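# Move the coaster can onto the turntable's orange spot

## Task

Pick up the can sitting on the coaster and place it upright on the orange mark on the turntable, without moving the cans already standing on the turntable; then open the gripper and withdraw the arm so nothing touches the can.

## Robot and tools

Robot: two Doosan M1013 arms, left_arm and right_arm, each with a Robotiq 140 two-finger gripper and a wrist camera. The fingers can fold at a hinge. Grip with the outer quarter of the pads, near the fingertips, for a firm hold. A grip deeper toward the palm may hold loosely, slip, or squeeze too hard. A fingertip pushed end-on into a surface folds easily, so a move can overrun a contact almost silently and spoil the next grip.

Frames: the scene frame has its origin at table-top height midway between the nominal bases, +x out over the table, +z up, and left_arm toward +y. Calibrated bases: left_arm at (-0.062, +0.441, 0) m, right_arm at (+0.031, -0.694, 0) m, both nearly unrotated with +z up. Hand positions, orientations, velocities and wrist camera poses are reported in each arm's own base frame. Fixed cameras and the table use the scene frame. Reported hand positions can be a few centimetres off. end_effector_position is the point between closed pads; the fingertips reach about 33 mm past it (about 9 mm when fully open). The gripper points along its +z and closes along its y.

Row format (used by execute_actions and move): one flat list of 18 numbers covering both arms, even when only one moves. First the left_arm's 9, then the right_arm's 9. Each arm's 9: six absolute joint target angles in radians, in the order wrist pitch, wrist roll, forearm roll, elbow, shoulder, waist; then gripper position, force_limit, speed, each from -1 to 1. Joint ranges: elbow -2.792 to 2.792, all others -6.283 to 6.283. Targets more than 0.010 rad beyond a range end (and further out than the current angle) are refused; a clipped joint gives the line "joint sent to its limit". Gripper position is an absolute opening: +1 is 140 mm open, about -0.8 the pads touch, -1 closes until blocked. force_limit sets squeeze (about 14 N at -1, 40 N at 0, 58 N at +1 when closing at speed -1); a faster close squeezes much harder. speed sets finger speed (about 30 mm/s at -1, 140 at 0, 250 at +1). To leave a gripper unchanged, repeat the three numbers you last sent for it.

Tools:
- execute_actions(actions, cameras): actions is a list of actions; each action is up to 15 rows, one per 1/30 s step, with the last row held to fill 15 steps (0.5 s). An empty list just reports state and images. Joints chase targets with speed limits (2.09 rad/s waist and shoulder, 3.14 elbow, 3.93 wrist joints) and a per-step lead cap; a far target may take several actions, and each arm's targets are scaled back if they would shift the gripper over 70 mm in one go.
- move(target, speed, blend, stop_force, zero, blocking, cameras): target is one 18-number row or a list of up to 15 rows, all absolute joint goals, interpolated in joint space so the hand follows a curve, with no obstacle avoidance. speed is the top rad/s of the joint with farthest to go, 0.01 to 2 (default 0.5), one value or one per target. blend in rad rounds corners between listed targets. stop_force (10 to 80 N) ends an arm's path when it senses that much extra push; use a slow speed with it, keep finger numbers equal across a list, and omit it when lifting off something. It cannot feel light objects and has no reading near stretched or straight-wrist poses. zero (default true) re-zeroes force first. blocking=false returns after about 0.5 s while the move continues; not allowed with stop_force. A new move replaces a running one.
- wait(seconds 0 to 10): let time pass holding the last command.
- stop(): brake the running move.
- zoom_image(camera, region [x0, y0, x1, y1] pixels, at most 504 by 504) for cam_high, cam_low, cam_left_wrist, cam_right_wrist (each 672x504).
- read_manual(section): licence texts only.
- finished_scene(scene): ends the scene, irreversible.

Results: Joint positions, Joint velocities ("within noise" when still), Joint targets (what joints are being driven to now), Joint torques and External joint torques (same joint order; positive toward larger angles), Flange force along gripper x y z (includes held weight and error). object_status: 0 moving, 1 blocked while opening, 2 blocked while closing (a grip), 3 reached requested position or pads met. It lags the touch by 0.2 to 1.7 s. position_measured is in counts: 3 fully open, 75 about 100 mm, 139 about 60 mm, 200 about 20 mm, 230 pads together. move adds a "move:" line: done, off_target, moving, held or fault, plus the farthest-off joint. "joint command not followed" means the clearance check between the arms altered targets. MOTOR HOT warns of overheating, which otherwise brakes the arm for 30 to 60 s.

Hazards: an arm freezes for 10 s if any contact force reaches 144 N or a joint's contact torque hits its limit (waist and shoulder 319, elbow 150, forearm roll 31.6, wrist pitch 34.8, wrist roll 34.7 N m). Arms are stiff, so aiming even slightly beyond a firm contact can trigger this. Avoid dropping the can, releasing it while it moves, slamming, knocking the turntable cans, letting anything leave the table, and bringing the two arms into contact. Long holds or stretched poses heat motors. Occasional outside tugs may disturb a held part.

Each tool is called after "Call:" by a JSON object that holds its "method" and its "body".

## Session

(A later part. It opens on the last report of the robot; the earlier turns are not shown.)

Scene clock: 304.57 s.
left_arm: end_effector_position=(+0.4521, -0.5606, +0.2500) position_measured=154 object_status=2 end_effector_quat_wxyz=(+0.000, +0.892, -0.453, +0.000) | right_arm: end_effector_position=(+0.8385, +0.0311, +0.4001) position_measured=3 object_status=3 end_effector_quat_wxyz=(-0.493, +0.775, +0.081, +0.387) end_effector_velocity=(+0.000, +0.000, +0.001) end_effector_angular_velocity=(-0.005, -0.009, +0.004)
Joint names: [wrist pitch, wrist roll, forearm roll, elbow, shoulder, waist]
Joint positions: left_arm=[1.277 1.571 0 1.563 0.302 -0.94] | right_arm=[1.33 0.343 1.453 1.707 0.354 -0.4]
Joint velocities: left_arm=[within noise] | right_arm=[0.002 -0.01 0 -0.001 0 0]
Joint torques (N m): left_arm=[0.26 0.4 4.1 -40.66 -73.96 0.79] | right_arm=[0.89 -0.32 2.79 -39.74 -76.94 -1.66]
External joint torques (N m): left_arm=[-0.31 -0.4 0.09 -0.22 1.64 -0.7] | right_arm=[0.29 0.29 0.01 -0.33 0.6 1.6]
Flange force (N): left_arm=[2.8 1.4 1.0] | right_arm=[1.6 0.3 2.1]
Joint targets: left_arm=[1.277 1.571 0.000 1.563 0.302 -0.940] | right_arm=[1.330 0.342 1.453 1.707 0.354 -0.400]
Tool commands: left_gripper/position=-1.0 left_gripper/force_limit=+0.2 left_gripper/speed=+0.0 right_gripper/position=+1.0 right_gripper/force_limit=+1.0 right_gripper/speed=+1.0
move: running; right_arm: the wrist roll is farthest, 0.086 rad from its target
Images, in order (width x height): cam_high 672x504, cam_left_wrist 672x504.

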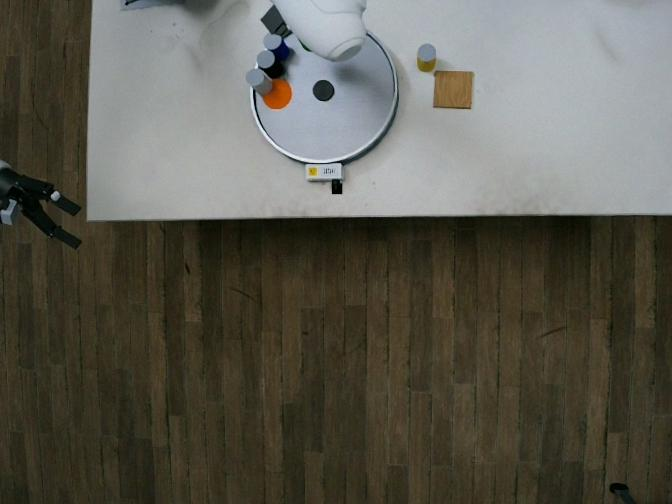

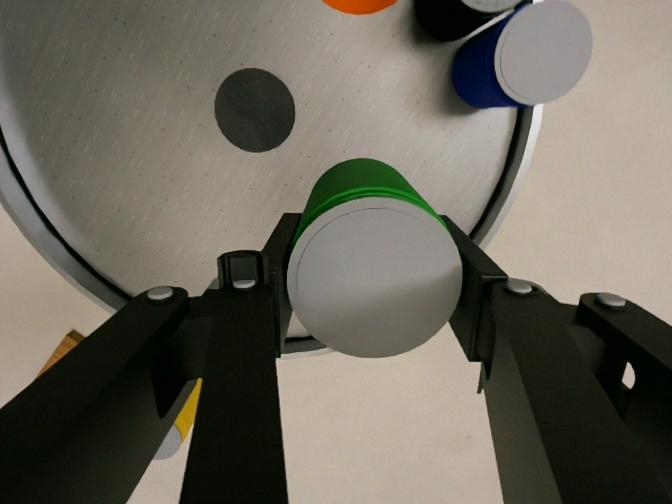

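Call:
{"method": "move", "body": {"target": [1.26485,1.5708,0,1.61177,0.26497,-0.6923,-1,0.2,0,1.33,0.347,1.453,1.707,0.354,-0.4,1,1,1], "speed": 0.04, "blocking": false, "cameras": []}}

Scene clock: 310.63 s.
left_arm: end_effector_position=(+0.4609, -0.5511, +0.2500) position_measured=154 object_status=2 end_effector_quat_wxyz=(+0.000, +0.896, -0.445, +0.000) end_effector_velocity=(+0.019, +0.021, -0.001) end_effector_angular_velocity=(+0.001, +0.001, +0.039) | right_arm: end_effector_position=(+0.8385, +0.0311, +0.4001) position_measured=3 object_status=3 end_effector_quat_wxyz=(-0.483, +0.772, +0.101, +0.400) end_effector_velocity=(+0.000, +0.000, -0.001) end_effector_angular_velocity=(+0.006, +0.009, -0.001)
Joint names: [wrist pitch, wrist roll, forearm roll, elbow, shoulder, waist]
Joint positions: left_arm=[1.276 1.571 0 1.566 0.299 -0.922] | right_arm=[1.33 0.291 1.453 1.707 0.354 -0.4]
Joint velocities: left_arm=[-0.002 0 0 0.009 -0.005 0.039] | right_arm=[0.001 0.01 0 0 0.001 0]
Joint torques (N m): left_arm=[0.29 0.39 4.13 -39.58 -73.94 -1.18] | right_arm=[0.87 -0.37 2.81 -39.67 -76.95 -1.84]
External joint torques (N m): left_arm=[-0.34 -0.39 0.06 -1.33 1.85 1.23] | right_arm=[0.31 0.34 -0.03 -0.26 0.87 1.83]
Flange force (N): left_arm=[5.4 -1.4 -0.2] | right_arm=[1.7 0.7 2.5]
Joint targets: left_arm=[1.276 1.571 0.000 1.567 0.299 -0.920] | right_arm=[1.330 0.291 1.453 1.707 0.354 -0.400]
Tool commands: left_gripper/position=-1.0 left_gripper/force_limit=+0.2 left_gripper/speed=+0.0 right_gripper/position=+1.0 right_gripper/force_limit=+1.0 right_gripper/speed=+1.0
earlier move: replaced
move: running; left_arm: the waist is farthest, 0.230 rad from its target; right_arm: the wrist roll is farthest, 0.056 rad from its target
No camera images: "cameras" was empty.

Call:
{"method": "wait", "body": {"seconds": 10, "cameras": []}}

Call:
{"method": "wait", "body": {"seconds": 4.85, "cameras": []}}

Call:
{"method": "move", "body": {"target": [[1.14604,1.5708,0,1.74313,0.25242,-0.73223,-1,0.2,0,1.33,0.257,1.453,1.707,0.354,-0.4,1,1,1],[1.04776,1.5708,0,1.83418,0.25965,-0.78682,-1,0.2,0,1.33,0.257,1.453,1.707,0.354,-0.4,1,1,1],[1.01053,1.5708,0,1.86427,0.26679,-0.82818,-1,0.2,0,1.33,0.257,1.453,1.707,0.354,-0.4,1,1,1],[1.00424,1.5708,0,1.86743,0.26992,-0.87044,-1,0.2,0,1.33,0.257,1.453,1.707,0.354,-0.4,1,1,1],[1.00748,1.5708,0,1.85499,0.27912,-0.91072,-1,0.2,0,1.33,0.257,1.453,1.707,0.354,-0.4,1,1,1],[1.01211,1.5708,0,1.83782,0.29166,-0.93806,-1,0.2,0,1.33,0.257,1.453,1.707,0.354,-0.4,1,1,1]], "speed": [0.37,0.277,0.175,0.1785,0.17,0.154], "blend": [0.03,0.03,0.018,0.018,0.013,0], "blocking": false, "cameras": []}}

Call:
{"method": "wait", "body": {"seconds": 0.76, "cameras": []}}

Call:
{"method": "move", "body": {"target": [[1.00748,1.5708,0,1.85499,0.27912,-0.91072,0.4,0,1,1.33,0.257,1.453,1.707,0.354,-0.4,1,1,1],[1.01211,1.5708,0,1.83782,0.29166,-0.93806,0.4,0,1,1.33,0.257,1.453,1.707,0.354,-0.4,1,1,1],[1.13061,1.5708,0,1.7449,0.26608,-0.96905,0.4,0,1,1.33,0.257,1.453,1.707,0.354,-0.4,1,1,1],[1.27953,1.5708,0,1.61074,0.25132,-0.99261,0.4,0,1,1.33,0.257,1.453,1.707,0.354,-0.4,1,1,1],[0.06904,1.5708,0,2.32207,-0.20945,-0.8,0.4,0,1,1.33,0.257,1.453,1.707,0.354,-0.4,1,1,1]], "speed": [0.17,0.154,0.5,0.63,0.8], "blend": [0.013,0.02,0.03,0.1,0], "cameras": ["cam_high","cam_left_wrist"]}}

Scene clock: 316.57 s.
left_arm: end_effector_position=(+0.5573, -0.4173, +0.2500) position_measured=154 object_status=2 end_effector_quat_wxyz=(+0.000, +0.941, -0.339, +0.000) | right_arm: end_effector_position=(+0.8385, +0.0311, +0.4001) position_measured=3 object_status=3 end_effector_quat_wxyz=(-0.494, +0.775, +0.079, +0.386)
Joint names: [wrist pitch, wrist roll, forearm roll, elbow, shoulder, waist]
Joint positions: left_arm=[1.265 1.571 0 1.612 0.265 -0.692] | right_arm=[1.33 0.347 1.453 1.707 0.354 -0.4]
Joint velocities: within noise
Joint torques (N m): left_arm=[0.25 0.39 4.06 -40.76 -69.59 0.58] | right_arm=[0.88 -0.34 2.76 -39.85 -76.72 -1.94]
External joint torques (N m): left_arm=[-0.3 -0.39 0.11 0.1 1.56 -0.59] | right_arm=[0.3 0.31 0.04 -0.27 0.15 1.92]
Flange force (N): left_arm=[2.0 1.3 1.4] | right_arm=[1.3 -0.5 2.4]
Joint targets: left_arm=[1.265 1.571 0.000 1.612 0.265 -0.692] | right_arm=[1.330 0.347 1.453 1.707 0.354 -0.400]
Tool commands: left_gripper/position=-1.0 left_gripper/force_limit=+0.2 left_gripper/speed=+0.0 right_gripper/position=+1.0 right_gripper/force_limit=+1.0 right_gripper/speed=+1.0
earlier move: done
wait: 3.93 of 10 s (the move ended)
No camera images: "cameras" was empty.

Scene clock: 321.43 s.
left_arm: end_effector_position=(+0.5573, -0.4173, +0.2500) position_measured=154 object_status=2 end_effector_quat_wxyz=(+0.000, +0.941, -0.339, +0.000) | right_arm: end_effector_position=(+0.8385, +0.0311, +0.4001) position_measured=3 object_status=3 end_effector_quat_wxyz=(-0.494, +0.775, +0.079, +0.386)
Joint names: [wrist pitch, wrist roll, forearm roll, elbow, shoulder, waist]
Joint positions: left_arm=[1.265 1.571 0 1.612 0.265 -0.692] | right_arm=[1.33 0.347 1.453 1.707 0.354 -0.4]
Joint velocities: within noise
Joint torques (N m): left_arm=[0.27 0.37 4.11 -40.56 -69.79 0.7] | right_arm=[0.84 -0.32 2.77 -39.69 -76.67 -1.9]
External joint torques (N m): left_arm=[-0.32 -0.37 0.05 -0.01 1.83 -0.72] | right_arm=[0.34 0.29 0.02 -0.38 0.35 1.92]
Flange force (N): left_arm=[2.7 1.4 1.4] | right_arm=[1.6 -0.1 2.4]
Joint targets: left_arm=[1.265 1.571 0.000 1.612 0.265 -0.692] | right_arm=[1.330 0.347 1.453 1.707 0.354 -0.400]
Tool commands: left_gripper/position=-1.0 left_gripper/force_limit=+0.2 left_gripper/speed=+0.0 right_gripper/position=+1.0 right_gripper/force_limit=+1.0 right_gripper/speed=+1.0
wait: 4.87 s; at rest by 0.17 s
No camera images: "cameras" was empty.

Scene clock: 321.93 s.
left_arm: end_effector_position=(+0.5128, -0.4207, +0.1841) position_measured=154 object_status=2 end_effector_quat_wxyz=(+0.000, +0.932, -0.361, +0.000) end_effector_velocity=(-0.111, -0.030, -0.149) end_effector_angular_velocity=(-0.004, -0.004, -0.147) | right_arm: end_effector_position=(+0.8385, +0.0311, +0.4001) position_measured=3 object_status=3 end_effector_quat_wxyz=(-0.477, +0.770, +0.114, +0.408) end_effector_velocity=(+0.001, +0.000, -0.003) end_effector_angular_velocity=(-0.024, -0.036, +0.010)
Joint names: [wrist pitch, wrist roll, forearm roll, elbow, shoulder, waist]
Joint positions: left_arm=[1.135 1.571 0 1.753 0.254 -0.739] | right_arm=[1.33 0.258 1.453 1.707 0.354 -0.4]
Joint velocities: left_arm=[-0.299 0 0 0.293 0 -0.147] | right_arm=[0 -0.048 0 0 0.004 0]
Joint torques (N m): left_arm=[0.13 0.35 3.96 -39.14 -66.59 0.54] | right_arm=[0.87 -0.44 2.79 -39.74 -76.86 -1.98]
External joint torques (N m): left_arm=[-0.21 -0.35 0.05 -0.48 1.46 -2.06] | right_arm=[0.32 0.42 0.01 -0.28 0.27 1.98]
Flange force (N): left_arm=[3.0 3.5 0.9] | right_arm=[1.6 -0.3 2.5]
Joint targets: left_arm=[1.118 1.571 0.000 1.770 0.255 -0.748] | right_arm=[1.330 0.257 1.453 1.707 0.354 -0.400]
Tool commands: left_gripper/position=-1.0 left_gripper/force_limit=+0.2 left_gripper/speed=+0.0 right_gripper/position=+1.0 right_gripper/force_limit=+1.0 right_gripper/speed=+1.0
move: running; path passed 1 of 6 targets; blend cut to 0.0207 rad at target 2; left_arm: the waist is farthest, 0.199 rad from its target
No camera images: "cameras" was empty.

Scene clock: 322.70 s.
left_arm: end_effector_position=(+0.4390, -0.4634, +0.1180) position_measured=154 object_status=2 end_effector_quat_wxyz=(+0.000, +0.908, -0.420, +0.000) end_effector_velocity=(-0.077, -0.078, -0.014) end_effector_angular_velocity=(+0.008, +0.007, -0.172) | right_arm: end_effector_position=(+0.8385, +0.0311, +0.4001) position_measured=3 object_status=3 end_effector_quat_wxyz=(-0.476, +0.770, +0.114, +0.408)
Joint names: [wrist pitch, wrist roll, forearm roll, elbow, shoulder, waist]
Joint positions: left_arm=[1.006 1.571 0 1.866 0.27 -0.867] | right_arm=[1.33 0.257 1.453 1.707 0.354 -0.4]
Joint velocities: left_arm=[-0.011 0 0 -0.002 0.023 -0.172] | right_arm=[within noise]
Joint torques (N m): left_arm=[0.08 0.38 3.6 -35.43 -64.13 2.44] | right_arm=[0.88 -0.32 2.82 -39.62 -76.93 -1.71]
External joint torques (N m): left_arm=[-0.12 -0.38 0.09 -0.29 0.82 -1.86] | right_arm=[0.31 0.29 -0.02 -0.48 0.06 1.7]
Flange force (N): left_arm=[1.7 3.4 0.7] | right_arm=[1.7 -0.2 2.0]
Joint targets: left_arm=[1.005 1.571 0.000 1.865 0.272 -0.876] | right_arm=[1.330 0.257 1.453 1.707 0.354 -0.400]
Tool commands: left_gripper/position=-1.0 left_gripper/force_limit=+0.2 left_gripper/speed=+0.0 right_gripper/position=+1.0 right_gripper/force_limit=+1.0 right_gripper/speed=+1.0
earlier move: running; path passed 3 of 6 targets; blend cut to 0.0207 rad at target 2; left_arm: the waist is farthest, 0.072 rad from its target
wait: 0.77 s; no rest
No camera images: "cameras" was empty.

Scene clock: 325.50 s.
left_arm: end_effector_position=(+0.4584, -0.4225, +0.2799) position_measured=78 object_status=3 end_effector_quat_wxyz=(+0.180, +0.817, -0.345, +0.425) | right_arm: end_effector_position=(+0.8385, +0.0311, +0.4001) position_measured=3 object_status=3 end_effector_quat_wxyz=(-0.476, +0.770, +0.114, +0.408)
Joint names: [wrist pitch, wrist roll, forearm roll, elbow, shoulder, waist]
Joint positions: left_arm=[0.069 1.571 0 2.322 -0.209 -0.8] | right_arm=[1.33 0.257 1.453 1.707 0.354 -0.4]
Joint velocities: within noise
Joint torques (N m): left_arm=[-1.93 0.39 3.7 -37.76 -15.27 0.77] | right_arm=[0.85 -0.3 2.86 -39.6 -76.59 -1.63]
External joint torques (N m): left_arm=[-0.37 -0.39 0.04 -0.94 -1.29 -0.85] | right_arm=[0.32 0.27 -0.08 -0.25 0.74 1.56]
Flange force (N): left_arm=[0.0 0.0 0.0] | right_arm=[1.5 0.7 2.1]
Joint targets: left_arm=[0.069 1.571 0.000 2.322 -0.209 -0.800] | right_arm=[1.330 0.257 1.453 1.707 0.354 -0.400]
earlier move: replaced; path passed 3 of 6 targets; blend cut to 0.0207 rad at target 2
move: done; blend cut to 0.0137 rad at target 2, 0.0745 rad at target 4
Images, in order (width x height): cam_high 672x504, cam_left_wrist 672x504.

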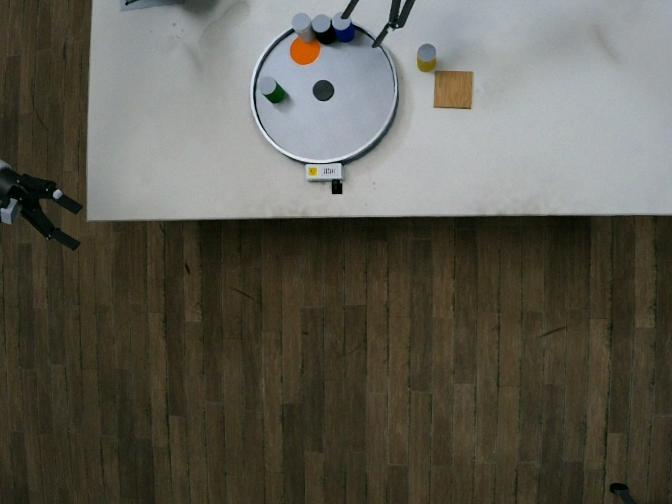

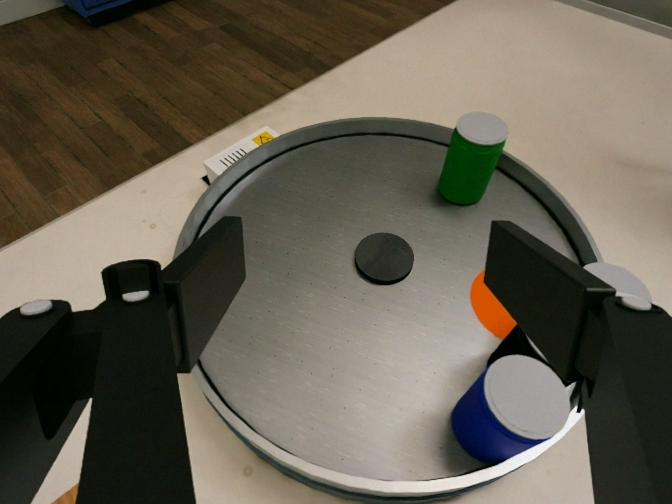

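Call:
{"method": "wait", "body": {"seconds": 0.2, "cameras": ["cam_high", "cam_left_wrist"]}}

Call:
{"method": "zoom_image", "body": {"camera": "cam_high", "region": [240, 10, 410, 180]}}

Scene clock: 326.70 s.
left_arm: end_effector_position=(+0.4584, -0.4225, +0.2799) position_measured=78 object_status=3 end_effector_quat_wxyz=(+0.180, +0.817, -0.345, +0.425) | right_arm: end_effector_position=(+0.8385, +0.0311, +0.4001) position_measured=3 object_status=3 end_effector_quat_wxyz=(-0.476, +0.770, +0.114, +0.408)
Joint names: [wrist pitch, wrist roll, forearm roll, elbow, shoulder, waist]
Joint positions: left_arm=[0.069 1.571 0 2.322 -0.209 -0.8] | right_arm=[1.33 0.257 1.453 1.707 0.354 -0.4]
Joint velocities: within noise
Joint torques (N m): left_arm=[-1.92 0.4 3.73 -37.8 -15.98 0.8] | right_arm=[0.86 -0.31 2.79 -39.68 -76.59 -1.55]
External joint torques (N m): left_arm=[-0.41 -0.4 0.03 -1.14 -1.08 -0.78] | right_arm=[0.31 0.28 0.01 -0.33 0.6 1.45]
Flange force (N): left_arm=[0.0 0.0 0.0] | right_arm=[1.6 0.5 1.9]
Joint targets: left_arm=[0.069 1.571 0.000 2.322 -0.209 -0.800] | right_arm=[1.330 0.257 1.453 1.707 0.354 -0.400]
Tool commands: left_gripper/position=+0.4 left_gripper/force_limit=+0.0 left_gripper/speed=+1.0 right_gripper/position=+1.0 right_gripper/force_limit=+1.0 right_gripper/speed=+1.0
wait: 0.20 s; at rest from the start
Images, in order (width x height): cam_high 672x504, cam_left_wrist 672x504.

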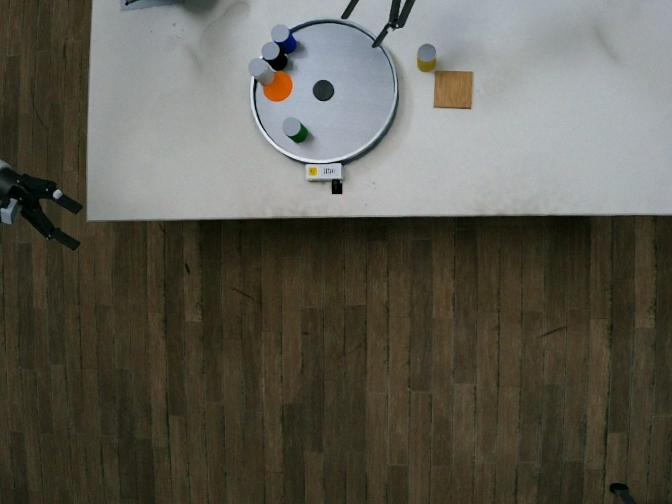

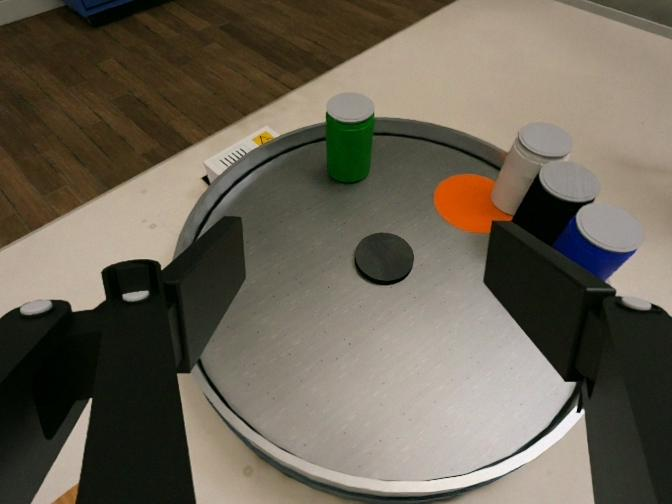

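Scaled by 2.965 from the camera's 672x504 image, which has a finer 960x720 frame.

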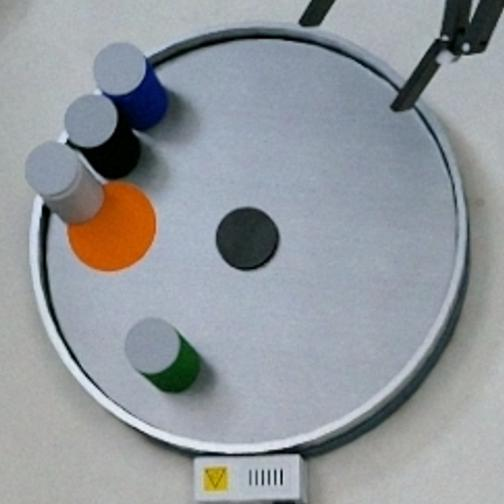

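Call:
{"method": "move", "body": {"target": [1.25797,-0.05,0,1.64219,0.24143,-0.65257,0.3,0,1,1.33,0.257,1.453,1.707,0.354,-0.4,1,1,1], "speed": 0.26, "blocking": false, "cameras": []}}

Scene clock: 333.20 s.
left_arm: end_effector_position=(+0.4696, -0.4250, +0.2738) position_measured=91 object_status=3 end_effector_quat_wxyz=(+0.188, +0.850, -0.301, +0.390) end_effector_velocity=(+0.026, -0.005, -0.014) end_effector_angular_velocity=(-0.034, +0.253, +0.187) | right_arm: end_effector_position=(+0.8385, +0.0311, +0.4001) position_measured=3 object_status=3 end_effector_quat_wxyz=(-0.476, +0.770, +0.114, +0.408)
Joint names: [wrist pitch, wrist roll, forearm roll, elbow, shoulder, waist]
Joint positions: left_arm=[0.149 1.462 0 2.276 -0.179 -0.79] | right_arm=[1.33 0.257 1.453 1.707 0.354 -0.4]
Joint velocities: left_arm=[0.192 -0.262 0 -0.11 0.072 0.024] | right_arm=[within noise]
Joint torques (N m): left_arm=[-1.85 0.28 3.73 -37.64 -19.65 0.09] | right_arm=[0.85 -0.34 2.78 -39.79 -76.6 -1.76]
External joint torques (N m): left_arm=[-0.37 -0.28 0.05 -1.41 -0.96 -0.01] | right_arm=[0.33 0.31 0.01 -0.2 0.14 1.81]
Flange force (N): left_arm=[0.0 0.0 0.0] | right_arm=[1.2 -0.4 2.2]
Joint targets: left_arm=[0.159 1.448 0.000 2.270 -0.175 -0.789] | right_arm=[1.330 0.257 1.453 1.707 0.354 -0.400]
Tool commands: left_gripper/position=+0.3 left_gripper/force_limit=+0.0 left_gripper/speed=+1.0 right_gripper/position=+1.0 right_gripper/force_limit=+1.0 right_gripper/speed=+1.0
move: running; left_arm: the wrist roll is farthest, 1.512 rad from its target
No camera images: "cameras" was empty.

Call:
{"method": "wait", "body": {"seconds": 10, "cameras": []}}

Call:
{"method": "wait", "body": {"seconds": 6.83, "cameras": []}}

Call:
{"method": "move", "body": {"target": [[1.15384,-0.05,0,1.77783,0.20992,-0.70144,0.3,0,1,1.33,0.257,1.453,1.707,0.354,-0.4,1,1,1],[1.05301,-0.05,0,1.88087,0.20771,-0.77098,0.3,0,1,1.33,0.257,1.453,1.707,0.354,-0.4,1,1,1],[0.99787,-0.05,0,1.92349,0.22023,-0.82464,0.3,0,1,1.33,0.257,1.453,1.707,0.354,-0.4,1,1,1],[0.98673,-0.05,0,1.929,0.22586,-0.87966,0.3,0,1,1.33,0.257,1.453,1.707,0.354,-0.4,1,1,1],[0.9904,-0.05,0,1.91328,0.23791,-0.93176,0.3,0,1,1.33,0.257,1.453,1.707,0.354,-0.4,1,1,1]], "speed": [0.382,0.29,0.233,0.2325,0.22], "blend": [0.03,0.025,0.02,0.02,0], "blocking": false, "cameras": []}}

Call:
{"method": "wait", "body": {"seconds": 0.54, "cameras": []}}

Call:
{"method": "move", "body": {"target": [[0.98673,-0.05,0,1.929,0.22586,-0.87966,-1,0.2,0,1.33,0.257,1.453,1.707,0.354,-0.4,1,1,1],[0.9904,-0.05,0,1.91328,0.23791,-0.93176,-1,0.2,0,1.33,0.257,1.453,1.707,0.354,-0.4,1,1,1],[0.99577,-0.05,0,1.8917,0.25412,-0.96665,-1,0.2,0,1.33,0.257,1.453,1.707,0.354,-0.4,1,1,1],[1.12047,-0.05,0,1.78853,0.23259,-1.00537,-1,0.2,0,1.33,0.257,1.453,1.707,0.354,-0.4,1,1,1],[1.25492,-0.05,0,1.65651,0.23016,-1.03377,-1,0.2,0,1.33,0.257,1.453,1.707,0.354,-0.4,1,1,1]], "speed": [0.23,0.22,0.197,0.527,0.568], "blend": [0.02,0.015,0.02,0.03,0], "cameras": ["cam_high", "cam_left_wrist"]}}

Scene clock: 339.27 s.
left_arm: end_effector_position=(+0.5613, -0.3856, +0.2500) position_measured=91 object_status=3 end_effector_quat_wxyz=(+0.000, +0.885, +0.465, +0.000) | right_arm: end_effector_position=(+0.8385, +0.0311, +0.4001) position_measured=3 object_status=3 end_effector_quat_wxyz=(-0.476, +0.770, +0.114, +0.408)
Joint names: [wrist pitch, wrist roll, forearm roll, elbow, shoulder, waist]
Joint positions: left_arm=[1.258 -0.05 0 1.642 0.241 -0.653] | right_arm=[1.33 0.257 1.453 1.707 0.354 -0.4]
Joint velocities: within noise
Joint torques (N m): left_arm=[0.27 0.36 4.14 -39.15 -65.66 0.82] | right_arm=[0.84 -0.36 2.81 -39.77 -77.15 -1.86]
External joint torques (N m): left_arm=[-0.28 -0.36 0.08 -1.52 -0.12 -0.93] | right_arm=[0.35 0.33 -0.01 -0.38 0.54 1.87]
Flange force (N): left_arm=[-1.9 2.6 -1.5] | right_arm=[1.8 0.3 2.4]
Joint targets: left_arm=[1.258 -0.050 0.000 1.642 0.241 -0.653] | right_arm=[1.330 0.257 1.453 1.707 0.354 -0.400]
Tool commands: left_gripper/position=+0.3 left_gripper/force_limit=+0.0 left_gripper/speed=+1.0 right_gripper/position=+1.0 right_gripper/force_limit=+1.0 right_gripper/speed=+1.0
earlier move: done
wait: 4.43 of 10 s (the move ended)
No camera images: "cameras" was empty.

Scene clock: 346.10 s.
left_arm: end_effector_position=(+0.5613, -0.3856, +0.2500) position_measured=91 object_status=3 end_effector_quat_wxyz=(+0.000, +0.885, +0.465, +0.000) | right_arm: end_effector_position=(+0.8385, +0.0311, +0.4001) position_measured=3 object_status=3 end_effector_quat_wxyz=(-0.476, +0.770, +0.114, +0.408)
Joint names: [wrist pitch, wrist roll, forearm roll, elbow, shoulder, waist]
Joint positions: left_arm=[1.258 -0.05 0 1.642 0.241 -0.653] | right_arm=[1.33 0.257 1.453 1.707 0.354 -0.4]
Joint velocities: within noise
Joint torques (N m): left_arm=[0.38 0.39 4.09 -39.48 -65.86 0.85] | right_arm=[0.88 -0.36 2.82 -39.6 -76.95 -1.73]
External joint torques (N m): left_arm=[-0.38 -0.39 0.13 -1.11 -0.18 -0.72] | right_arm=[0.31 0.32 -0.02 -0.58 0.29 1.77]
Flange force (N): left_arm=[-1.6 1.7 -0.8] | right_arm=[2.1 0.1 2.2]
Joint targets: left_arm=[1.258 -0.050 0.000 1.642 0.241 -0.653] | right_arm=[1.330 0.257 1.453 1.707 0.354 -0.400]
Tool commands: left_gripper/position=+0.3 left_gripper/force_limit=+0.0 left_gripper/speed=+1.0 right_gripper/position=+1.0 right_gripper/force_limit=+1.0 right_gripper/speed=+1.0
wait: 6.83 s; at rest by 0.17 s
No camera images: "cameras" was empty.

Scene clock: 346.60 s.
left_arm: end_effector_position=(+0.5061, -0.3897, +0.1938) position_measured=91 object_status=3 end_effector_quat_wxyz=(+0.000, +0.898, +0.440, +0.000) end_effector_velocity=(-0.137, -0.039, -0.147) end_effector_angular_velocity=(+0.001, +0.001, -0.187) | right_arm: end_effector_position=(+0.8385, +0.0311, +0.4001) position_measured=3 object_status=3 end_effector_quat_wxyz=(-0.476, +0.770, +0.114, +0.408)
Joint names: [wrist pitch, wrist roll, forearm roll, elbow, shoulder, waist]
Joint positions: left_arm=[1.142 -0.05 0 1.789 0.21 -0.71] | right_arm=[1.33 0.257 1.453 1.707 0.354 -0.4]
Joint velocities: left_arm=[-0.294 0 0 0.322 -0.027 -0.187] | right_arm=[within noise]
Joint torques (N m): left_arm=[0.32 0.4 3.95 -37.68 -56.09 -3.47] | right_arm=[0.89 -0.4 2.84 -39.68 -76.68 -1.82]
External joint torques (N m): left_arm=[-0.4 -0.4 0.09 -1.69 -1.76 1.6] | right_arm=[0.3 0.37 -0.03 -0.59 -0.17 1.81]
Flange force (N): left_arm=[1.9 0.5 -2.4] | right_arm=[2.0 -0.6 2.1]
Joint targets: left_arm=[1.125 -0.050 0.000 1.807 0.209 -0.721] | right_arm=[1.330 0.257 1.453 1.707 0.354 -0.400]
Tool commands: left_gripper/position=+0.3 left_gripper/force_limit=+0.0 left_gripper/speed=+1.0 right_gripper/position=+1.0 right_gripper/force_limit=+1.0 right_gripper/speed=+1.0
move: running; path passed 1 of 5 targets; left_arm: the waist is farthest, 0.221 rad from its target
No camera images: "cameras" was empty.

Scene clock: 347.17 s.
left_arm: end_effector_position=(+0.4365, -0.4219, +0.1242) position_measured=91 object_status=3 end_effector_quat_wxyz=(+0.000, +0.922, +0.387, +0.000) end_effector_velocity=(-0.107, -0.085, -0.069) end_effector_angular_velocity=(-0.001, -0.001, -0.225) | right_arm: end_effector_position=(+0.8385, +0.0311, +0.4001) position_measured=3 object_status=3 end_effector_quat_wxyz=(-0.476, +0.770, +0.114, +0.408)
Joint names: [wrist pitch, wrist roll, forearm roll, elbow, shoulder, waist]
Joint positions: left_arm=[1.002 -0.05 0 1.92 0.219 -0.825] | right_arm=[1.33 0.257 1.453 1.707 0.354 -0.4]
Joint velocities: left_arm=[-0.137 0 0 0.099 0.037 -0.225] | right_arm=[within noise]
Joint torques (N m): left_arm=[0.36 0.39 3.88 -37.47 -58.76 -0.97] | right_arm=[0.86 -0.34 2.81 -39.71 -76.85 -1.63]
External joint torques (N m): left_arm=[-0.41 -0.39 0.06 -0.62 -2.64 0.71] | right_arm=[0.34 0.31 -0.01 -0.46 -0.21 1.7]
Flange force (N): left_arm=[0.5 -2.8 -2.3] | right_arm=[1.6 -0.7 1.9]
Joint targets: left_arm=[0.995 -0.050 0.000 1.925 0.222 -0.840] | right_arm=[1.330 0.257 1.453 1.707 0.354 -0.400]
Tool commands: left_gripper/position=+0.3 left_gripper/force_limit=+0.0 left_gripper/speed=+1.0 right_gripper/position=+1.0 right_gripper/force_limit=+1.0 right_gripper/speed=+1.0
earlier move: running; path passed 2 of 5 targets; left_arm: the waist is farthest, 0.107 rad from its target
wait: 0.57 s; no rest
No camera images: "cameras" was empty.

Scene clock: 348.60 s.
left_arm: end_effector_position=(+0.3738, -0.5604, +0.2500) position_measured=154 object_status=2 end_effector_quat_wxyz=(+0.000, +0.957, +0.289, +0.000) | right_arm: end_effector_position=(+0.8385, +0.0311, +0.4001) position_measured=3 object_status=3 end_effector_quat_wxyz=(-0.476, +0.770, +0.114, +0.408)
Joint names: [wrist pitch, wrist roll, forearm roll, elbow, shoulder, waist]
Joint positions: left_arm=[1.255 -0.05 0 1.657 0.23 -1.034] | right_arm=[1.33 0.257 1.453 1.707 0.354 -0.4]
Joint velocities: within noise
Joint torques (N m): left_arm=[0.3 0.37 4.03 -40.74 -65.56 0.68] | right_arm=[0.91 -0.36 2.76 -39.97 -76.64 -1.72]
External joint torques (N m): left_arm=[-0.3 -0.37 0.18 0.23 0.95 -0.64] | right_arm=[0.27 0.33 0.03 -0.06 0.31 1.67]
Flange force (N): left_arm=[-1.5 0.8 1.3] | right_arm=[1.0 -0.3 2.1]
Joint targets: left_arm=[1.255 -0.050 0.000 1.657 0.230 -1.034] | right_arm=[1.330 0.257 1.453 1.707 0.354 -0.400]
earlier move: replaced; path passed 2 of 5 targets
move: done; started from rest: the earlier move stopped first; blend cut to 0.017 rad at target 1, 0.0174 rad at target 3
Images, in order (width x height): cam_high 672x504, cam_left_wrist 672x504.

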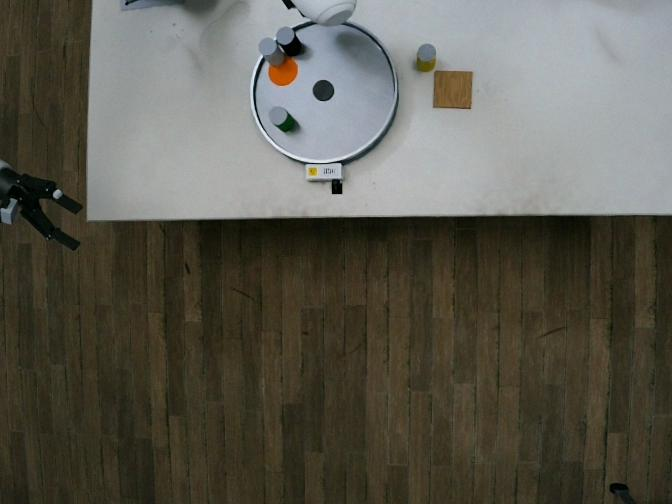

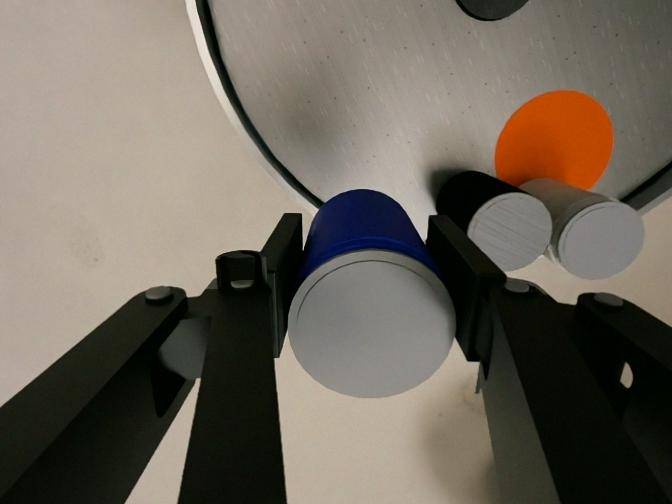

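Call:
{"method": "move", "body": {"target": [1.26485,-0.05,0,1.61177,0.26497,-0.6923,-1,0.2,0,1.33,0.257,1.453,1.707,0.354,-0.4,1,1,1], "speed": 0.08, "blocking": false, "cameras": []}}

Scene clock: 353.97 s.
left_arm: end_effector_position=(+0.3943, -0.5491, +0.2500) position_measured=154 object_status=2 end_effector_quat_wxyz=(+0.000, +0.952, +0.306, +0.000) end_effector_velocity=(+0.047, +0.027, +0.000) end_effector_angular_velocity=(+0.000, +0.000, +0.080) | right_arm: end_effector_position=(+0.8385, +0.0311, +0.4001) position_measured=3 object_status=3 end_effector_quat_wxyz=(-0.476, +0.770, +0.114, +0.408)
Joint names: [wrist pitch, wrist roll, forearm roll, elbow, shoulder, waist]
Joint positions: left_arm=[1.256 -0.05 0 1.652 0.234 -0.999] | right_arm=[1.33 0.257 1.453 1.707 0.354 -0.4]
Joint velocities: left_arm=[0.002 0 0 -0.01 0.008 0.08] | right_arm=[within noise]
Joint torques (N m): left_arm=[0.22 0.34 4.12 -40.23 -65.91 3.22] | right_arm=[0.89 -0.35 2.84 -39.72 -76.73 -1.74]
External joint torques (N m): left_arm=[-0.22 -0.34 0.11 -0.35 0.77 -2.82] | right_arm=[0.29 0.32 -0.04 -0.41 0.37 1.72]
Flange force (N): left_arm=[-4.7 1.6 0.3] | right_arm=[1.7 0.1 2.2]
Joint targets: left_arm=[1.256 -0.050 0.000 1.651 0.234 -0.995] | right_arm=[1.330 0.257 1.453 1.707 0.354 -0.400]
Tool commands: left_gripper/position=-1.0 left_gripper/force_limit=+0.2 left_gripper/speed=+0.0 right_gripper/position=+1.0 right_gripper/force_limit=+1.0 right_gripper/speed=+1.0
move: running; left_arm: the waist is farthest, 0.307 rad from its target
No camera images: "cameras" was empty.

Call:
{"method": "wait", "body": {"seconds": 10, "cameras": []}}

Call:
{"method": "wait", "body": {"seconds": 6.5, "cameras": []}}

Call:
{"method": "move", "body": {"target": [[1.14604,-0.05,0,1.74313,0.25242,-0.73223,-1,0.2,0,1.33,0.257,1.453,1.707,0.354,-0.4,1,1,1],[1.04776,-0.05,0,1.83418,0.25965,-0.78682,-1,0.2,0,1.33,0.257,1.453,1.707,0.354,-0.4,1,1,1],[1.01053,-0.05,0,1.86427,0.26679,-0.82818,-1,0.2,0,1.33,0.257,1.453,1.707,0.354,-0.4,1,1,1],[1.00424,-0.05,0,1.86743,0.26992,-0.87044,-1,0.2,0,1.33,0.257,1.453,1.707,0.354,-0.4,1,1,1],[1.00748,-0.05,0,1.85499,0.27912,-0.91072,-1,0.2,0,1.33,0.257,1.453,1.707,0.354,-0.4,1,1,1],[1.01211,-0.05,0,1.83782,0.29166,-0.93806,-1,0.2,0,1.33,0.257,1.453,1.707,0.354,-0.4,1,1,1]], "speed": [0.37,0.277,0.175,0.1785,0.17,0.154], "blend": [0.03,0.02,0.018,0.018,0.013,0], "blocking": false, "cameras": []}}

Call:
{"method": "wait", "body": {"seconds": 0.74, "cameras": []}}

Call:
{"method": "move", "body": {"target": [[1.00748,-0.05,0,1.85499,0.27912,-0.91072,0.4,0,1,1.33,0.257,1.453,1.707,0.354,-0.4,1,1,1],[1.01211,-0.05,0,1.83782,0.29166,-0.93806,0.4,0,1,1.33,0.257,1.453,1.707,0.354,-0.4,1,1,1],[1.13061,-0.05,0,1.7449,0.26608,-0.96905,0.4,0,1,1.33,0.257,1.453,1.707,0.354,-0.4,1,1,1],[1.27953,-0.05,0,1.61074,0.25132,-0.99261,0.4,0,1,1.33,0.257,1.453,1.707,0.354,-0.4,1,1,1],[0.06904,1.5708,0,2.32207,-0.20945,-0.8,0.4,0,1,1.33,0.257,1.453,1.707,0.354,-0.4,1,1,1]], "speed": [0.17,0.154,0.5,0.63,1.2], "blend": [0.013,0.02,0.03,0.1,0], "blocking": false, "cameras": []}}

Call:
{"method": "wait", "body": {"seconds": 10, "cameras": ["cam_high", "cam_left_wrist"]}}

Scene clock: 358.00 s.
left_arm: end_effector_position=(+0.5573, -0.4173, +0.2500) position_measured=154 object_status=2 end_effector_quat_wxyz=(+0.000, +0.894, +0.448, +0.000) | right_arm: end_effector_position=(+0.8385, +0.0311, +0.4001) position_measured=3 object_status=3 end_effector_quat_wxyz=(-0.476, +0.770, +0.114, +0.408)
Joint names: [wrist pitch, wrist roll, forearm roll, elbow, shoulder, waist]
Joint positions: left_arm=[1.265 -0.05 0 1.612 0.265 -0.692] | right_arm=[1.33 0.257 1.453 1.707 0.354 -0.4]
Joint velocities: within noise
Joint torques (N m): left_arm=[0.27 0.37 4.19 -40.47 -69.56 1.04] | right_arm=[0.86 -0.3 2.84 -39.92 -76.66 -1.97]
External joint torques (N m): left_arm=[-0.28 -0.37 0.03 -0.12 1.73 -1.08] | right_arm=[0.33 0.27 -0.04 -0.26 -0.16 2.01]
Flange force (N): left_arm=[-2.1 2.7 1.2] | right_arm=[1.1 -0.9 2.3]
Joint targets: left_arm=[1.265 -0.050 0.000 1.612 0.265 -0.692] | right_arm=[1.330 0.257 1.453 1.707 0.354 -0.400]
Tool commands: left_gripper/position=-1.0 left_gripper/force_limit=+0.2 left_gripper/speed=+0.0 right_gripper/position=+1.0 right_gripper/force_limit=+1.0 right_gripper/speed=+1.0
earlier move: done
wait: 2.73 of 10 s (the move ended)
No camera images: "cameras" was empty.

Scene clock: 364.50 s.
left_arm: end_effector_position=(+0.5573, -0.4173, +0.2500) position_measured=154 object_status=2 end_effector_quat_wxyz=(+0.000, +0.894, +0.448, +0.000) | right_arm: end_effector_position=(+0.8385, +0.0311, +0.4001) position_measured=3 object_status=3 end_effector_quat_wxyz=(-0.476, +0.770, +0.114, +0.408)
Joint names: [wrist pitch, wrist roll, forearm roll, elbow, shoulder, waist]
Joint positions: left_arm=[1.265 -0.05 0 1.612 0.265 -0.692] | right_arm=[1.33 0.257 1.453 1.707 0.354 -0.4]
Joint velocities: within noise
Joint torques (N m): left_arm=[0.38 0.37 4.11 -40.51 -69.69 1.11] | right_arm=[0.88 -0.32 2.89 -39.7 -76.67 -1.88]
External joint torques (N m): left_arm=[-0.39 -0.37 0.12 -0.23 1.54 -1.11] | right_arm=[0.31 0.29 -0.1 -0.29 0.46 1.85]
Flange force (N): left_arm=[-2.1 2.6 1.1] | right_arm=[1.5 0.1 2.3]
Joint targets: left_arm=[1.265 -0.050 0.000 1.612 0.265 -0.692] | right_arm=[1.330 0.257 1.453 1.707 0.354 -0.400]
Tool commands: left_gripper/position=-1.0 left_gripper/force_limit=+0.2 left_gripper/speed=+0.0 right_gripper/position=+1.0 right_gripper/force_limit=+1.0 right_gripper/speed=+1.0
wait: 6.50 s; at rest by 0.17 s
No camera images: "cameras" was empty.

Scene clock: 365.00 s.
left_arm: end_effector_position=(+0.5124, -0.4208, +0.1835) position_measured=154 object_status=2 end_effector_quat_wxyz=(+0.000, +0.904, +0.426, +0.000) end_effector_velocity=(-0.112, -0.030, -0.147) end_effector_angular_velocity=(-0.003, -0.003, -0.147) | right_arm: end_effector_position=(+0.8385, +0.0311, +0.4001) position_measured=3 object_status=3 end_effector_quat_wxyz=(-0.476, +0.770, +0.114, +0.408)
Joint names: [wrist pitch, wrist roll, forearm roll, elbow, shoulder, waist]
Joint positions: left_arm=[1.134 -0.05 0 1.754 0.254 -0.74] | right_arm=[1.33 0.257 1.453 1.707 0.354 -0.4]
Joint velocities: left_arm=[-0.295 0 0 0.291 0 -0.147] | right_arm=[within noise]
Joint torques (N m): left_arm=[0.4 0.38 4.08 -41.19 -67.64 0.22] | right_arm=[0.8 -0.36 2.81 -40.04 -76.87 -1.41]
External joint torques (N m): left_arm=[-0.48 -0.38 0.12 0.45 1.4 -0.95] | right_arm=[0.39 0.33 0 -0.09 0.11 1.37]
Flange force (N): left_arm=[-2.0 0.9 2.3] | right_arm=[1.0 -0.4 1.4]
Joint targets: left_arm=[1.118 -0.050 0.000 1.770 0.255 -0.748] | right_arm=[1.330 0.257 1.453 1.707 0.354 -0.400]
Tool commands: left_gripper/position=-1.0 left_gripper/force_limit=+0.2 left_gripper/speed=+0.0 right_gripper/position=+1.0 right_gripper/force_limit=+1.0 right_gripper/speed=+1.0
move: running; path passed 1 of 6 targets; left_arm: the waist is farthest, 0.198 rad from its target
No camera images: "cameras" was empty.

Scene clock: 365.77 s.
left_arm: end_effector_position=(+0.4395, -0.4628, +0.1181) position_measured=154 object_status=2 end_effector_quat_wxyz=(+0.000, +0.930, +0.369, +0.000) end_effector_velocity=(-0.079, -0.080, -0.013) end_effector_angular_velocity=(+0.006, +0.006, -0.175) | right_arm: end_effector_position=(+0.8385, +0.0311, +0.4001) position_measured=3 object_status=3 end_effector_quat_wxyz=(-0.476, +0.770, +0.114, +0.408)
Joint names: [wrist pitch, wrist roll, forearm roll, elbow, shoulder, waist]
Joint positions: left_arm=[1.006 -0.05 0 1.866 0.27 -0.865] | right_arm=[1.33 0.257 1.453 1.707 0.354 -0.4]
Joint velocities: left_arm=[-0.012 0 0 -0.001 0.022 -0.175] | right_arm=[within noise]
Joint torques (N m): left_arm=[0.23 0.42 3.54 -35.4 -62.7 0.53] | right_arm=[0.89 -0.32 2.84 -39.68 -77.03 -1.69]
External joint torques (N m): left_arm=[-0.22 -0.42 0.17 -0.29 -0.24 -0.98] | right_arm=[0.29 0.29 -0.05 -0.33 0.74 1.63]
Flange force (N): left_arm=[-2.2 0.0 -0.1] | right_arm=[1.7 0.7 2.2]
Joint targets: left_arm=[1.005 -0.050 0.000 1.865 0.272 -0.876] | right_arm=[1.330 0.257 1.453 1.707 0.354 -0.400]
Tool commands: left_gripper/position=-1.0 left_gripper/force_limit=+0.2 left_gripper/speed=+0.0 right_gripper/position=+1.0 right_gripper/force_limit=+1.0 right_gripper/speed=+1.0
earlier move: running; path passed 3 of 6 targets; left_arm: the waist is farthest, 0.073 rad from its target
wait: 0.77 s; no rest
No camera images: "cameras" was empty.

Scene clock: 366.27 s.
left_arm: end_effector_position=(+0.4129, -0.5101, +0.1273) position_measured=78 object_status=0 end_effector_quat_wxyz=(+0.000, +0.943, +0.332, +0.000) end_effector_velocity=(-0.020, -0.092, +0.186) end_effector_angular_velocity=(+0.006, +0.004, -0.107) | right_arm: end_effector_position=(+0.8385, +0.0311, +0.4001) position_measured=3 object_status=3 end_effector_quat_wxyz=(-0.476, +0.770, +0.114, +0.408)
Joint names: [wrist pitch, wrist roll, forearm roll, elbow, shoulder, waist]
Joint positions: left_arm=[1.032 -0.05 0 1.822 0.288 -0.943] | right_arm=[1.33 0.257 1.453 1.707 0.354 -0.4]
Joint velocities: left_arm=[0.368 0 0 -0.291 -0.071 -0.107] | right_arm=[within noise]
Joint torques (N m): left_arm=[0 0.34 4.61 -44.45 -83.52 -2.09] | right_arm=[0.87 -0.31 2.78 -39.71 -76.42 -1.6]
External joint torques (N m): left_arm=[-0.15 -0.33 0.04 -1.33 0.32 0.82] | right_arm=[0.32 0.28 0.02 -0.58 -0.7 1.75]
Flange force (N): left_arm=[0.7 3.0 -0.7] | right_arm=[1.6 -1.3 1.8]
Joint targets: left_arm=[1.061 -0.050 0.000 1.800 0.281 -0.951] | right_arm=[1.330 0.257 1.453 1.707 0.354 -0.400]
Tool commands: left_gripper/position=+0.4 left_gripper/force_limit=+0.0 left_gripper/speed=+1.0 right_gripper/position=+1.0 right_gripper/force_limit=+1.0 right_gripper/speed=+1.0
earlier move: replaced; path passed 3 of 6 targets
move: running; path passed 2 of 5 targets; blend cut to 0.0137 rad at target 2, 0.0745 rad at target 4; left_arm: the wrist roll is farthest, 1.621 rad from its target
No camera images: "cameras" was empty.

Scene clock: 368.47 s.
left_arm: end_effector_position=(+0.4584, -0.4225, +0.2799) position_measured=78 object_status=3 end_effector_quat_wxyz=(+0.180, +0.817, -0.345, +0.425) | right_arm: end_effector_position=(+0.8385, +0.0311, +0.4001) position_measured=3 object_status=3 end_effector_quat_wxyz=(-0.476, +0.770, +0.114, +0.408)
Joint names: [wrist pitch, wrist roll, forearm roll, elbow, shoulder, waist]
Joint positions: left_arm=[0.069 1.571 0 2.322 -0.209 -0.8] | right_arm=[1.33 0.257 1.453 1.707 0.354 -0.4]
Joint velocities: within noise
Joint torques (N m): left_arm=[-1.94 0.35 3.67 -37.2 -15.98 0.5] | right_arm=[0.87 -0.29 2.81 -39.68 -76.56 -1.95]
External joint torques (N m): left_arm=[-0.38 -0.35 0.08 -1.68 -0.83 -0.56] | right_arm=[0.31 0.26 -0.01 -0.47 0.08 1.94]
Flange force (N): left_arm=[0.0 0.0 0.0] | right_arm=[1.6 -0.3 2.4]
Joint targets: left_arm=[0.069 1.571 0.000 2.322 -0.209 -0.800] | right_arm=[1.330 0.257 1.453 1.707 0.354 -0.400]
Tool commands: left_gripper/position=+0.4 left_gripper/force_limit=+0.0 left_gripper/speed=+1.0 right_gripper/position=+1.0 right_gripper/force_limit=+1.0 right_gripper/speed=+1.0
earlier move: done; blend cut to 0.0137 rad at target 2, 0.0745 rad at target 4
wait: 2.20 of 10 s (the move ended)
Images, in order (width x height): cam_high 672x504, cam_left_wrist 672x504.

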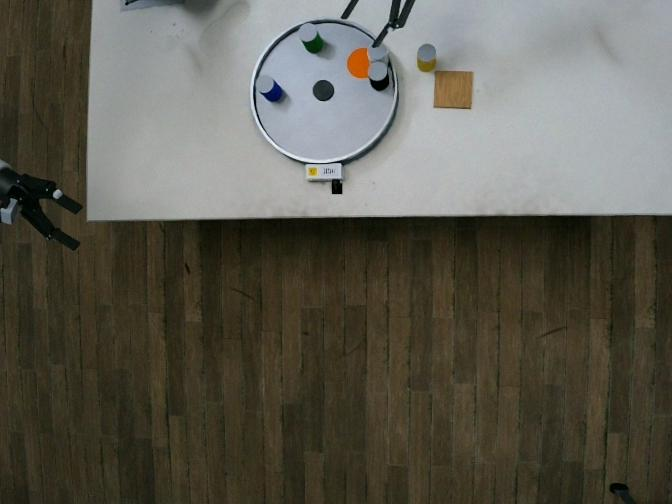

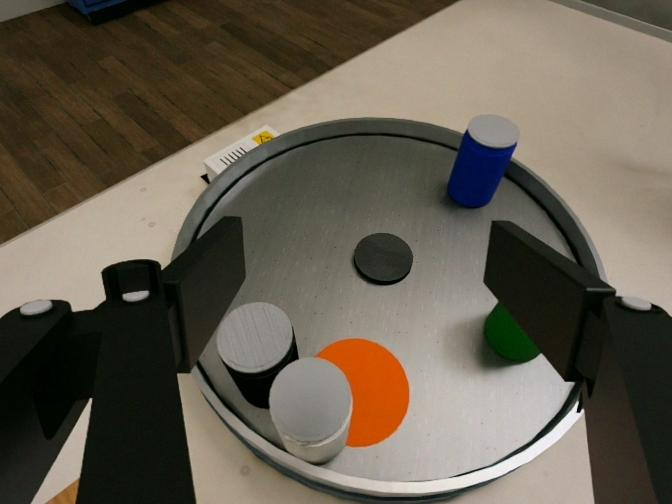

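Call:
{"method": "move", "body": {"target": [1.26065,0.05,0,1.63018,0.25076,-0.66894,0.3,0,1,1.33,0.257,1.453,1.707,0.354,-0.4,1,1,1], "speed": 0.3, "blocking": false, "cameras": []}}

Scene clock: 372.00 s.
left_arm: end_effector_position=(+0.4717, -0.4264, +0.2727) position_measured=91 object_status=3 end_effector_quat_wxyz=(+0.188, +0.855, -0.295, +0.383) end_effector_velocity=(+0.031, -0.008, -0.017) end_effector_angular_velocity=(-0.027, +0.297, +0.216) | right_arm: end_effector_position=(+0.8385, +0.0311, +0.4001) position_measured=3 object_status=3 end_effector_quat_wxyz=(-0.476, +0.770, +0.114, +0.408)
Joint names: [wrist pitch, wrist roll, forearm roll, elbow, shoulder, waist]
Joint positions: left_arm=[0.167 1.446 0 2.265 -0.172 -0.789] | right_arm=[1.33 0.257 1.453 1.707 0.354 -0.4]
Joint velocities: left_arm=[0.235 -0.299 0.001 -0.136 0.091 0.026] | right_arm=[within noise]
Joint torques (N m): left_arm=[-1.81 0.28 3.74 -38.02 -21 -0.29] | right_arm=[0.88 -0.25 2.79 -39.73 -76.62 -1.66]
External joint torques (N m): left_arm=[-0.38 -0.27 0.05 -0.99 0.17 0.26] | right_arm=[0.31 0.21 0.01 -0.48 -0.32 1.68]
Flange force (N): left_arm=[0.0 0.0 0.0] | right_arm=[1.4 -0.8 1.9]
Joint targets: left_arm=[0.179 1.430 0.000 2.258 -0.167 -0.788] | right_arm=[1.330 0.257 1.453 1.707 0.354 -0.400]
Tool commands: left_gripper/position=+0.3 left_gripper/force_limit=+0.0 left_gripper/speed=+1.0 right_gripper/position=+1.0 right_gripper/force_limit=+1.0 right_gripper/speed=+1.0
move: running; left_arm: the wrist roll is farthest, 1.396 rad from its target
No camera images: "cameras" was empty.


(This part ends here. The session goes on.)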